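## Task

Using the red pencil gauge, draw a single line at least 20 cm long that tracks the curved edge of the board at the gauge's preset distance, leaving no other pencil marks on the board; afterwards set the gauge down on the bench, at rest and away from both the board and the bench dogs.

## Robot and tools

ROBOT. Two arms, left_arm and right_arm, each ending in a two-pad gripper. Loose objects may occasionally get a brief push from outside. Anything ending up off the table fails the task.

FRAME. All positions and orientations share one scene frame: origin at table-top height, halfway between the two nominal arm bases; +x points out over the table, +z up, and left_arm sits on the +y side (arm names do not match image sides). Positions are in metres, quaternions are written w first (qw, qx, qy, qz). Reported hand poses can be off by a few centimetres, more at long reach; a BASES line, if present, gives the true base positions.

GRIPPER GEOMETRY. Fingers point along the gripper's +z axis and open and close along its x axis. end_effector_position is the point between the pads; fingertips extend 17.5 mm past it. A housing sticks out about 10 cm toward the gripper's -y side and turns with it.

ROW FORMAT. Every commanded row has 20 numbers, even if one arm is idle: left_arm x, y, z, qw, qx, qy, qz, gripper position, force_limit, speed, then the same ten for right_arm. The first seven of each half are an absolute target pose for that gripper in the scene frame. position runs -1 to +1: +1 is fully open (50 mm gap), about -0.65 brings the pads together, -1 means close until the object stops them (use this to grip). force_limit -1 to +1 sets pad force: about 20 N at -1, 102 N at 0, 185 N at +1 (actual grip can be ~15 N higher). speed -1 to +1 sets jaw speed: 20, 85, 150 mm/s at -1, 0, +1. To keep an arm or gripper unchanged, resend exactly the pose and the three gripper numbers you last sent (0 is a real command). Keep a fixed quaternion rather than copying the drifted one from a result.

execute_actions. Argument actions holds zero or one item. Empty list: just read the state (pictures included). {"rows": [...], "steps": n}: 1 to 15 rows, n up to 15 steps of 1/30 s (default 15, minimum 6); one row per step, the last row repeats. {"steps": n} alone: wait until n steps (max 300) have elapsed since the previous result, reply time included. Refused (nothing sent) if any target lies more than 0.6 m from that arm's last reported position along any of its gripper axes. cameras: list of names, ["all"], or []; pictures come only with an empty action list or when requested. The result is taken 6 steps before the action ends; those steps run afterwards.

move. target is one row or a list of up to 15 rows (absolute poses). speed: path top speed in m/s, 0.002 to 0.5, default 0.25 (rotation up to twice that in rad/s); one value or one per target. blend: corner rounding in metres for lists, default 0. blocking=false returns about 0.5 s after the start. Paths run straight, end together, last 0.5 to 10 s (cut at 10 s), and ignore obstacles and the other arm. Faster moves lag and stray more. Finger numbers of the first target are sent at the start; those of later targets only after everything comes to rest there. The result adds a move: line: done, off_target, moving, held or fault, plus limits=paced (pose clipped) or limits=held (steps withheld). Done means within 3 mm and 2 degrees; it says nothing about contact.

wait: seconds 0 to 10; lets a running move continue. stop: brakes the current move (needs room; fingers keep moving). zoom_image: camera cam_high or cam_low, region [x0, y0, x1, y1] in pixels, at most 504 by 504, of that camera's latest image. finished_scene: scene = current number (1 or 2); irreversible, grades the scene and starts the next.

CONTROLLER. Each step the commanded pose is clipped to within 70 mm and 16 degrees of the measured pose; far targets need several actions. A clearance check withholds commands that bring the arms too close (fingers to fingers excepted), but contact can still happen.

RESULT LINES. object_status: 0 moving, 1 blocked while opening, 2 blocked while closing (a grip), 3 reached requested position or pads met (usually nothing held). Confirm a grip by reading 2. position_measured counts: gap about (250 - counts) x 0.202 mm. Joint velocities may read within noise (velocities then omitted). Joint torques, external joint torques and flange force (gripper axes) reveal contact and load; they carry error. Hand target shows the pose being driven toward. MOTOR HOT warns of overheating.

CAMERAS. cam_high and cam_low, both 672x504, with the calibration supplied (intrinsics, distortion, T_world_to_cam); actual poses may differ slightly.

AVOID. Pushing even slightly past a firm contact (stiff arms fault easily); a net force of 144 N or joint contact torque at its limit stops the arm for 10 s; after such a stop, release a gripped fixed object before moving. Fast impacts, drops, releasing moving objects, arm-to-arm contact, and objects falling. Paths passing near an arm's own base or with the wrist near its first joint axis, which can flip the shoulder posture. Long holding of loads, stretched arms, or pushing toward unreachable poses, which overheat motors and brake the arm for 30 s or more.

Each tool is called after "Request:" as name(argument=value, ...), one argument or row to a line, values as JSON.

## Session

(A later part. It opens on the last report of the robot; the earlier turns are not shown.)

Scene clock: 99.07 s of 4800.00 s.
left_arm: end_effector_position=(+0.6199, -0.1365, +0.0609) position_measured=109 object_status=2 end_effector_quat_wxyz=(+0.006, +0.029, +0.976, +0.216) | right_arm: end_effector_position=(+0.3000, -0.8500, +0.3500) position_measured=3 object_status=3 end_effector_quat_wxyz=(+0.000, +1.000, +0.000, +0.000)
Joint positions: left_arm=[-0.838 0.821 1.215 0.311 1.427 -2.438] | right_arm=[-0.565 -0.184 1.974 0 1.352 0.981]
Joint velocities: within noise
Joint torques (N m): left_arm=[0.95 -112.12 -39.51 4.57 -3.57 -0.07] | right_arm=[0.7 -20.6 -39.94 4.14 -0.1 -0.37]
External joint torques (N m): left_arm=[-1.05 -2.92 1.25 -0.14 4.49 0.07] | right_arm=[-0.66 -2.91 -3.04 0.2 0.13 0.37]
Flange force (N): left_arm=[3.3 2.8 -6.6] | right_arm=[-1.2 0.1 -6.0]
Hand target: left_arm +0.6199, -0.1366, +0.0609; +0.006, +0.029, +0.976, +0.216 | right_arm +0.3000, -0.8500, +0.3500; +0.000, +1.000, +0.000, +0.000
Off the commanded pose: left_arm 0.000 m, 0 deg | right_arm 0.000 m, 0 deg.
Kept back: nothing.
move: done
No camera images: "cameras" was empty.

Request:
move(
  target=[
    [0.6202,-0.1491,0.0610,0.0040,0.0179,0.9761,0.2164,-1,-0.4,-0.7,0.3,-0.85,0.35,0,1,0,0,1,-1,0],
  ],
  speed=0.03,
  cameras=[],
)

Request:
move(
  target=[
    [0.6195,-0.1491,0.0638,0.0040,0.0179,0.9761,0.2164,-1,-0.4,-0.7,0.3,-0.85,0.35,0,1,0,0,1,-1,0],
    [0.6175,-0.149,0.078,0.0040,0.0179,0.9761,0.2164,-1,-0.4,-0.7,0.3,-0.85,0.35,0,1,0,0,1,-1,0],
    [0.54,-0.1462,0.12,0.0040,0.0179,0.9761,0.2164,-1,-0.4,-0.7,0.3,-0.85,0.35,0,1,0,0,1,-1,0],
  ],
  speed=[0.03,0.05,0.15],
  blend=[0.001,0.005,0],
)

Request:
zoom_image(
  camera="cam_high",
  region=[250, 210, 400, 330],
)

Scene clock: 100.17 s of 4800.00 s.
left_arm: end_effector_position=(+0.6202, -0.1490, +0.0610) position_measured=109 object_status=2 end_effector_quat_wxyz=(+0.004, +0.018, +0.976, +0.216) | right_arm: end_effector_position=(+0.3000, -0.8500, +0.3500) position_measured=3 object_status=3 end_effector_quat_wxyz=(+0.000, +1.000, +0.000, +0.000)
Joint positions: left_arm=[-0.844 0.839 1.181 0.301 1.45 -2.458] | right_arm=[-0.565 -0.184 1.974 0 1.352 0.981]
Joint velocities: within noise
Joint torques (N m): left_arm=[7.88 -112.72 -46.5 8.5 -7.77 0.2] | right_arm=[0.54 -20.8 -39.85 4.11 -0.08 -0.36]
External joint torques (N m): left_arm=[-7.79 -2.66 8.36 -4.09 8.69 -0.2] | right_arm=[-0.47 -2.51 -3.05 0.23 0.12 0.36]
Flange force (N): left_arm=[21.1 6.8 -6.1] | right_arm=[-0.3 0.1 -5.8]
Hand target: left_arm +0.6202, -0.1491, +0.0610; +0.004, +0.018, +0.976, +0.216 | right_arm +0.3000, -0.8500, +0.3500; +0.000, +1.000, +0.000, +0.000
Off the commanded pose: left_arm 0.000 m, 0 deg | right_arm 0.000 m, 0 deg.
Kept back: nothing.
move: done
No camera images: "cameras" was empty.

Scene clock: 102.13 s of 4800.00 s.
left_arm: end_effector_position=(+0.5401, -0.1462, +0.1199) position_measured=109 object_status=2 end_effector_quat_wxyz=(+0.004, +0.018, +0.976, +0.216) | right_arm: end_effector_position=(+0.3000, -0.8500, +0.3500) position_measured=3 object_status=3 end_effector_quat_wxyz=(+0.000, +1.000, +0.000, +0.000)
Joint positions: left_arm=[-0.907 0.709 1.305 0.279 1.472 -2.512] | right_arm=[-0.565 -0.184 1.974 0 1.352 0.981]
Joint velocities: within noise
Joint torques (N m): left_arm=[-1.88 -111.54 -39.14 4.52 1.08 -0.26] | right_arm=[0.59 -20.95 -39.84 4.11 -0.06 -0.36]
External joint torques (N m): left_arm=[1.61 5.1 0.64 -0.09 -0.12 0.26] | right_arm=[-0.65 -2.42 -2.99 0.22 0.11 0.36]
Flange force (N): left_arm=[-5.5 -4.5 2.5] | right_arm=[-0.5 0.5 -5.7]
Hand target: left_arm +0.5400, -0.1462, +0.1200; +0.004, +0.018, +0.976, +0.216 | right_arm +0.3000, -0.8500, +0.3500; +0.000, +1.000, +0.000, +0.000
Off the commanded pose: left_arm 0.000 m, 0 deg | right_arm 0.000 m, 0 deg.
Kept back: nothing.
move: done; blend cut to 0 m at target 1

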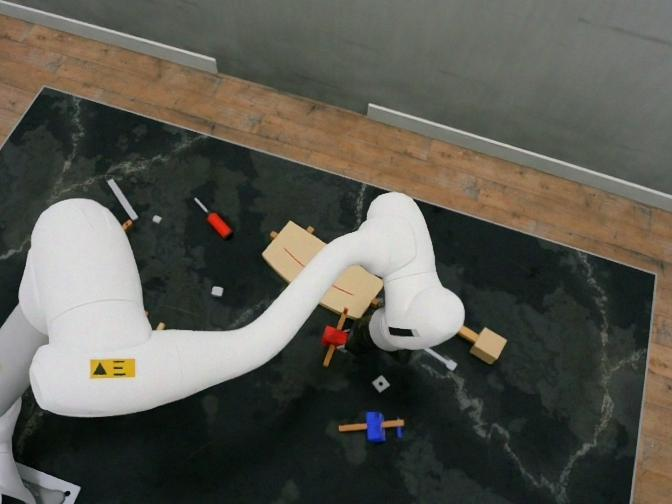

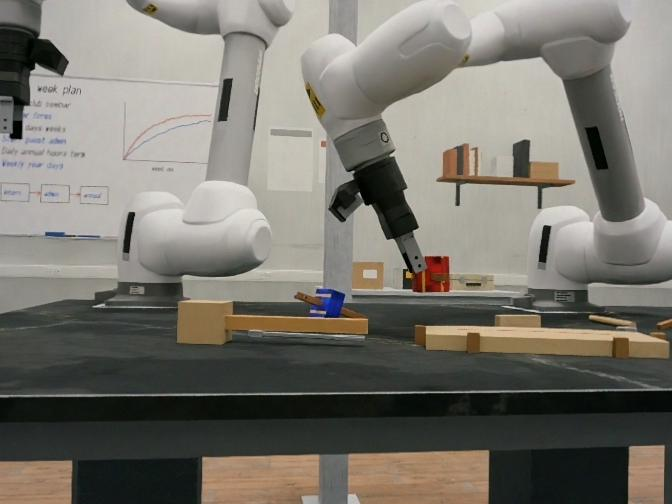

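Scaled by 3.360 from the camera's 672x504 image, which has a finer 960x720 frame.

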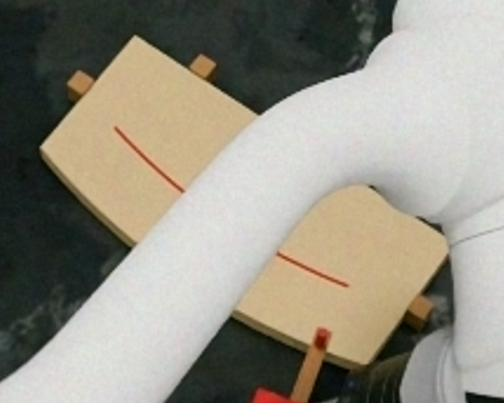

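Request:
move(
  target=[
    [0.37,-0.02,0.12,0,0,0.9763,0.2164,-1,-0.4,-0.7,0.3,-0.85,0.35,0,1,0,0,1,-1,0],
    [0.37,-0.02,0.062,0,0,0.9763,0.2164,-1,-0.4,-0.7,0.3,-0.85,0.35,0,1,0,0,1,-1,0],
  ],
  speed=[0.2,0.08],
  cameras=["cam_low","cam_high"],
)

Request:
zoom_image(
  camera="cam_low",
  region=[420, 260, 510, 340],
)

Request:
zoom_image(
  camera="cam_high",
  region=[220, 320, 320, 440],
)

Scene clock: 105.03 s of 4800.00 s.
left_arm: end_effector_position=(+0.3700, -0.0200, +0.0621) position_measured=109 object_status=2 end_effector_quat_wxyz=(+0.000, +0.000, +0.976, +0.216) | right_arm: end_effector_position=(+0.3000, -0.8500, +0.3500) position_measured=3 object_status=3 end_effector_quat_wxyz=(+0.000, +1.000, +0.000, +0.000)
Joint positions: left_arm=[-0.98 0.489 1.816 0.256 1.216 -2.681] | right_arm=[-0.565 -0.184 1.974 0 1.352 0.981]
Joint velocities: within noise
Joint torques (N m): left_arm=[-2.01 -84.43 -32.03 3.67 1.5 -0.2] | right_arm=[0.69 -21.01 -40.03 4.1 -0.12 -0.35]
External joint torques (N m): left_arm=[2.16 4.21 0.53 -0.11 -0.44 0.2] | right_arm=[-0.69 -2.26 -2.84 0.23 0.16 0.35]
Flange force (N): left_arm=[-5.0 -3.4 4.5] | right_arm=[-0.5 0.6 -5.5]
Hand target: left_arm +0.3700, -0.0200, +0.0620; +0.000, +0.000, +0.976, +0.216 | right_arm +0.3000, -0.8500, +0.3500; +0.000, +1.000, +0.000, +0.000
Off the commanded pose: left_arm 0.000 m, 0 deg | right_arm 0.000 m, 0 deg.
Kept back: nothing.
move: done

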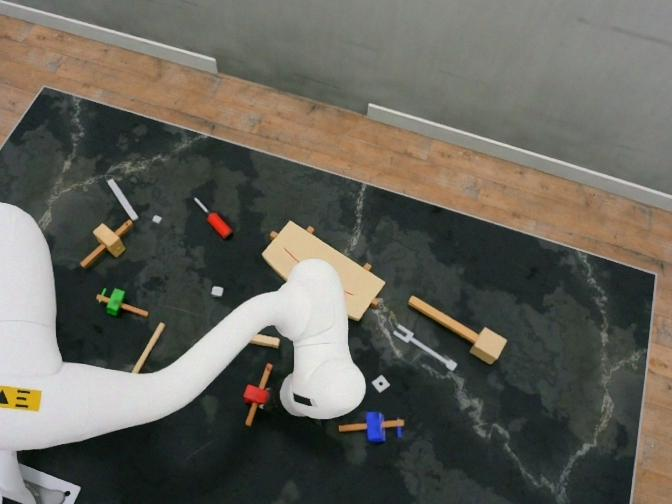

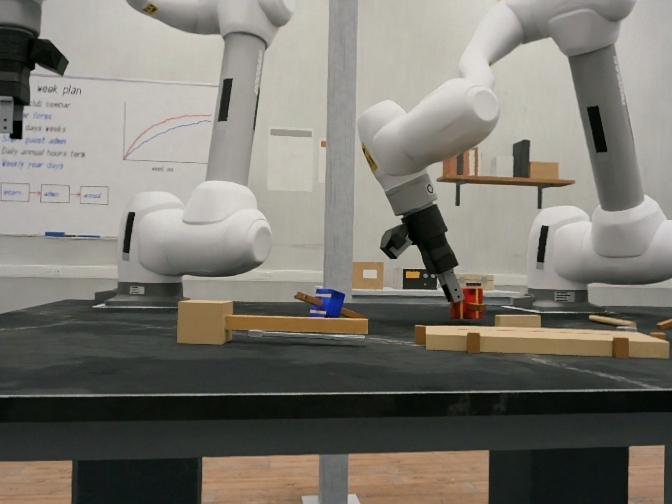

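Scaled by 5.600 from the camera's 672x504 image, which has a finer 960x720 frame.

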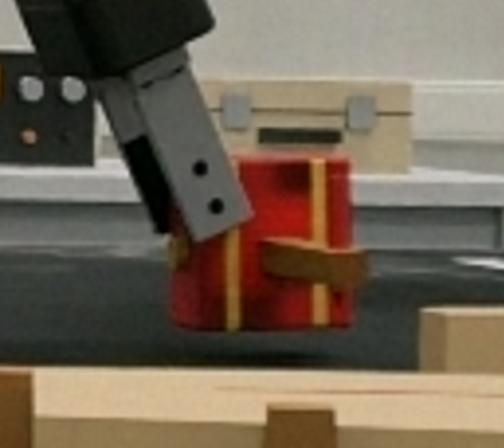

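Scaled by 4.200 from the camera's 672x504 image, which has a finer 960x720 frame.

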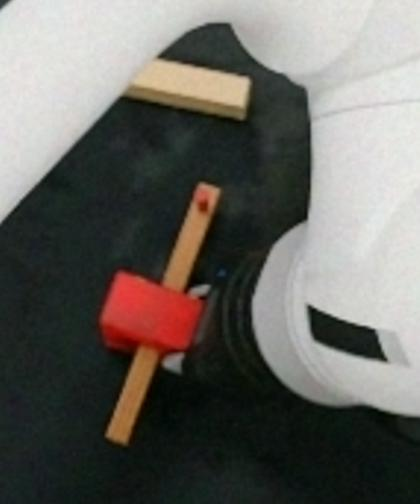

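Request:
move(
  target=[
    [0.37,-0.02,0.057,0,0,0.9763,0.2164,-1,-0.4,-0.7,0.3,-0.85,0.35,0,1,0,0,1,-1,0],
    [0.37,-0.02,0.055,0,0,0.9763,0.2164,-1,-0.4,-0.7,0.3,-0.85,0.35,0,1,0,0,1,-1,0],
  ],
  speed=[0.05,0.015],
  cameras=["cam_low"],
)

Request:
zoom_image(
  camera="cam_low",
  region=[420, 260, 510, 340],
)

Scene clock: 106.67 s of 4800.00 s.
left_arm: end_effector_position=(+0.3700, -0.0200, +0.0550) position_measured=109 object_status=2 end_effector_quat_wxyz=(+0.000, +0.000, +0.976, +0.216) | right_arm: end_effector_position=(+0.3000, -0.8500, +0.3500) position_measured=3 object_status=3 end_effector_quat_wxyz=(+0.000, +1.000, +0.000, +0.000)
Joint positions: left_arm=[-0.98 0.497 1.819 0.257 1.205 -2.684] | right_arm=[-0.565 -0.184 1.974 0 1.352 0.981]
Joint velocities: within noise
Joint torques (N m): left_arm=[-1.14 -84.85 -32.13 3.54 1.24 -0.27] | right_arm=[0.58 -20.59 -39.9 4.12 -0.1 -0.38]
External joint torques (N m): left_arm=[1.5 3.85 0.83 -0.01 -0.17 0.27] | right_arm=[-0.6 -2.6 -3.02 0.21 0.13 0.38]
Flange force (N): left_arm=[-3.8 -2.9 4.1] | right_arm=[-0.6 0.2 -5.9]
Hand target: left_arm +0.3700, -0.0200, +0.0550; +0.000, +0.000, +0.976, +0.216 | right_arm +0.3000, -0.8500, +0.3500; +0.000, +1.000, +0.000, +0.000
Off the commanded pose: left_arm 0.000 m, 0 deg | right_arm 0.000 m, 0 deg.
Kept back: nothing.
move: done
Images, in order (width x height): cam_low 672x504.

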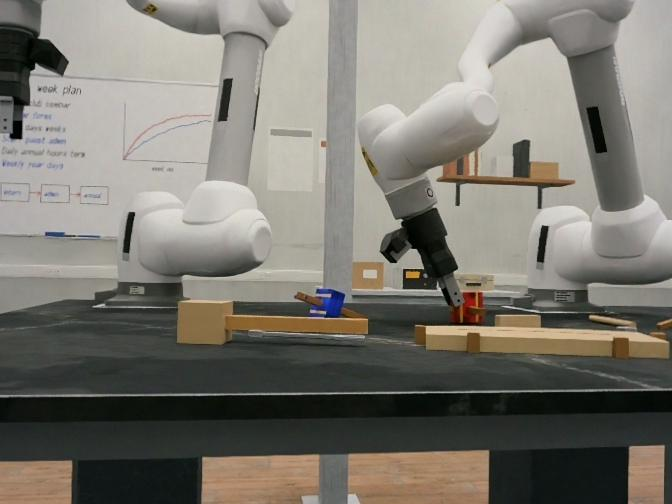

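Scaled by 5.600 from the camera's 672x504 image, which has a finer 960x720 frame.

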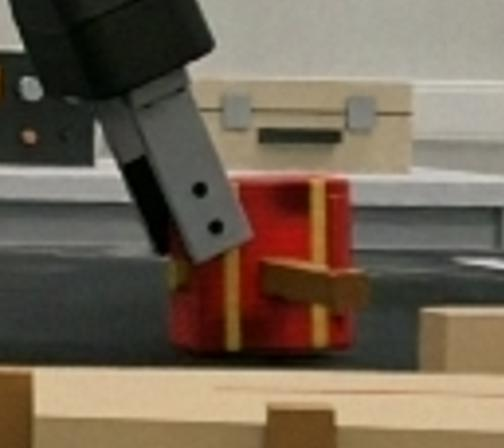

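Request:
move(
  target=[
    [0.37,-0.02,0.0537,0,0,0.9763,0.2164,-1,-0.4,-0.7,0.3,-0.85,0.35,0,1,0,0,1,-1,0],
  ],
  speed=0.015,
  cameras=[],
)

Request:
move(
  target=[
    [0.37,-0.02,0.0525,0,0,0.9763,0.2164,-1,-0.4,-0.7,0.3,-0.85,0.35,0,1,0,0,1,-1,0],
  ],
  speed=0.015,
  cameras=[],
)

Scene clock: 107.60 s of 4800.00 s.
left_arm: end_effector_position=(+0.3700, -0.0200, +0.0537) position_measured=109 object_status=2 end_effector_quat_wxyz=(+0.000, +0.000, +0.976, +0.216) | right_arm: end_effector_position=(+0.3000, -0.8500, +0.3500) position_measured=3 object_status=3 end_effector_quat_wxyz=(+0.000, +1.000, +0.000, +0.000)
Joint positions: left_arm=[-0.98 0.499 1.82 0.257 1.203 -2.684] | right_arm=[-0.565 -0.184 1.974 0 1.352 0.981]
Joint velocities: within noise
Joint torques (N m): left_arm=[-1.37 -84.93 -32.29 3.59 1.19 -0.13] | right_arm=[0.42 -21.01 -39.91 4.14 -0.11 -0.36]
External joint torques (N m): left_arm=[1.56 4.42 1.18 -0.08 -0.13 0.13] | right_arm=[-0.38 -2.52 -2.99 0.2 0.15 0.36]
Flange force (N): left_arm=[-3.6 -3.3 4.8] | right_arm=[-0.3 -0.1 -5.8]
Hand target: left_arm +0.3700, -0.0200, +0.0537; +0.000, +0.000, +0.976, +0.216 | right_arm +0.3000, -0.8500, +0.3500; +0.000, +1.000, +0.000, +0.000
Off the commanded pose: left_arm 0.000 m, 0 deg | right_arm 0.000 m, 0 deg.
Kept back: nothing.
move: done
No camera images: "cameras" was empty.

Scene clock: 108.30 s of 4800.00 s.
left_arm: end_effector_position=(+0.3700, -0.0200, +0.0526) position_measured=109 object_status=2 end_effector_quat_wxyz=(+0.000, +0.000, +0.976, +0.216) | right_arm: end_effector_position=(+0.3000, -0.8500, +0.3500) position_measured=3 object_status=3 end_effector_quat_wxyz=(+0.000, +1.000, +0.000, +0.000)
Joint positions: left_arm=[-0.98 0.5 1.82 0.257 1.201 -2.685] | right_arm=[-0.565 -0.184 1.974 0 1.352 0.981]
Joint velocities: within noise
Joint torques (N m): left_arm=[0.49 -62.36 -23.6 3.21 -3.92 -0.18] | right_arm=[0.69 -20.78 -39.99 4.12 -0.11 -0.36]
External joint torques (N m): left_arm=[-0.43 -18.74 -7.54 0.31 4.99 0.18] | right_arm=[-0.66 -2.64 -3.03 0.24 0.14 0.36]
Flange force (N): left_arm=[2.9 15.0 -29.2] | right_arm=[-0.8 0.4 -5.9]
Hand target: left_arm +0.3700, -0.0200, +0.0525; +0.000, +0.000, +0.976, +0.216 | right_arm +0.3000, -0.8500, +0.3500; +0.000, +1.000, +0.000, +0.000
Off the commanded pose: left_arm 0.000 m, 0 deg | right_arm 0.000 m, 0 deg.
Kept back: nothing.
move: done
No camera images: "cameras" was empty.

Request:
move(
  target=[
    [0.37,-0.02,0.0533,0,0,0.9763,0.2164,-1,-0.4,-0.7,0.3,-0.85,0.35,0,1,0,0,1,-1,0],
    [0.37,-0.02,0.0533,0,0,0.9763,0.2164,0.6,-0.7,-0.9,0.3,-0.85,0.35,0,1,0,0,1,-1,0],
    [0.37,-0.062,0.144,0,0,0.9763,0.2164,0.6,-0.7,-0.9,0.3,-0.85,0.35,0,1,0,0,1,-1,0],
    [0.4,0.38,0.3,0,0,1,0,0.6,-0.7,-0.9,0.3,-0.85,0.35,0,1,0,0,1,-1,0],
  ],
  speed=[0.02,0.05,0.1,0.3],
  blend=[0,0,0.02,0],
)

Request:
zoom_image(
  camera="cam_high",
  region=[250, 210, 400, 330],
)

Request:
zoom_image(
  camera="cam_high",
  region=[220, 320, 320, 440],
)

Request:
zoom_image(
  camera="cam_low",
  region=[420, 260, 510, 340],
)

Scene clock: 113.77 s of 4800.00 s.
left_arm: end_effector_position=(+0.4000, +0.3799, +0.3000) position_measured=63 object_status=3 end_effector_quat_wxyz=(+0.000, +0.000, +1.000, +0.000) | right_arm: end_effector_position=(+0.3000, -0.8500, +0.3500) position_measured=3 object_status=3 end_effector_quat_wxyz=(+0.000, +1.000, +0.000, +0.000)
Joint positions: left_arm=[-0.174 -0.12 2.014 0 1.247 -1.739] | right_arm=[-0.565 -0.184 1.974 0 1.352 0.981]
Joint velocities: within noise
Joint torques (N m): left_arm=[-1.41 -27.9 -41.81 4.21 0.38 -0.35] | right_arm=[0.63 -21.03 -40.07 4.12 -0.08 -0.34]
External joint torques (N m): left_arm=[1.16 -0.32 1.32 -0.26 -0.39 0.35] | right_arm=[-0.64 -2 -2.79 0.21 0.11 0.34]
Flange force (N): left_arm=[1.8 3.5 2.4] | right_arm=[-0.1 0.7 -5.2]
Hand target: left_arm +0.4000, +0.3800, +0.3000; +0.000, +0.000, +1.000, +0.000 | right_arm +0.3000, -0.8500, +0.3500; +0.000, +1.000, +0.000, +0.000
Off the commanded pose: left_arm 0.000 m, 0 deg | right_arm 0.000 m, 0 deg.
Kept back: nothing.
move: done

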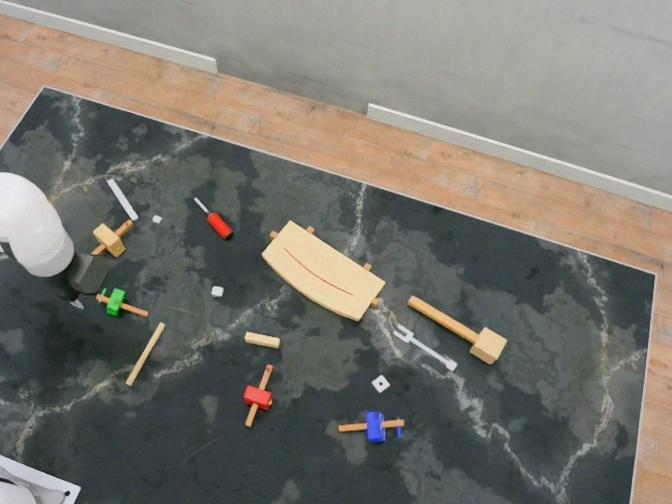

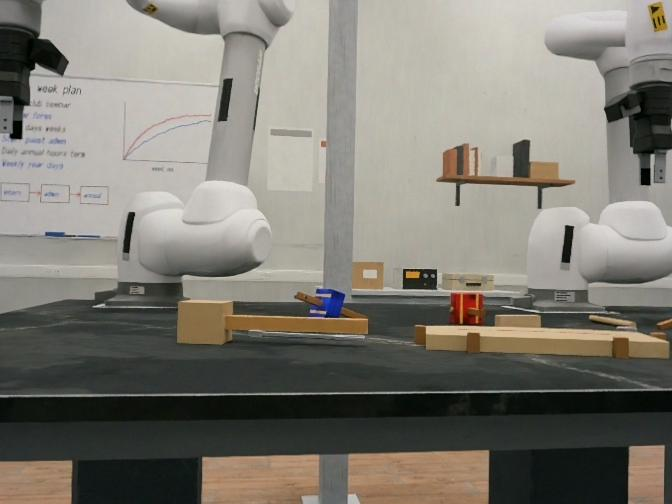

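Scaled by 3.360 from the camera's 672x504 image, which has a finer 960x720 frame.

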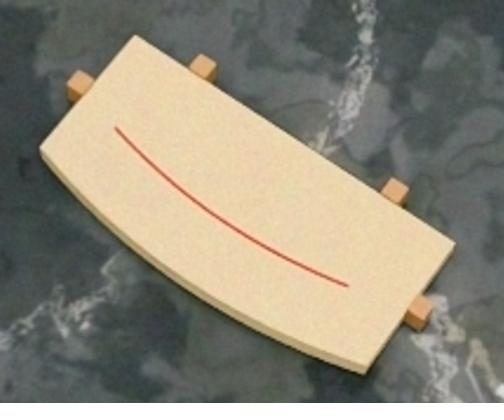

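Scaled by 4.200 from the camera's 672x504 image, which has a finer 960x720 frame.

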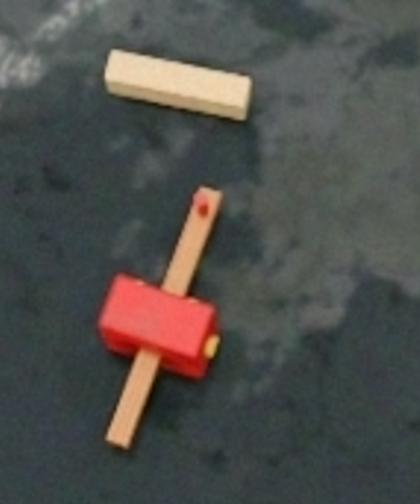

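Scaled by 5.600 from the camera's 672x504 image, which has a finer 960x720 frame.

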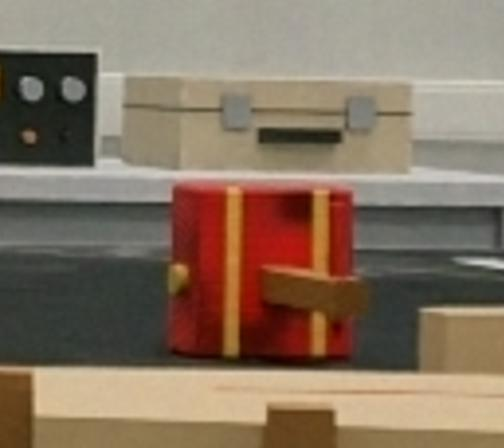

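Request:
finished_scene(
  scene=2,
)

The scene is finished: the task was done.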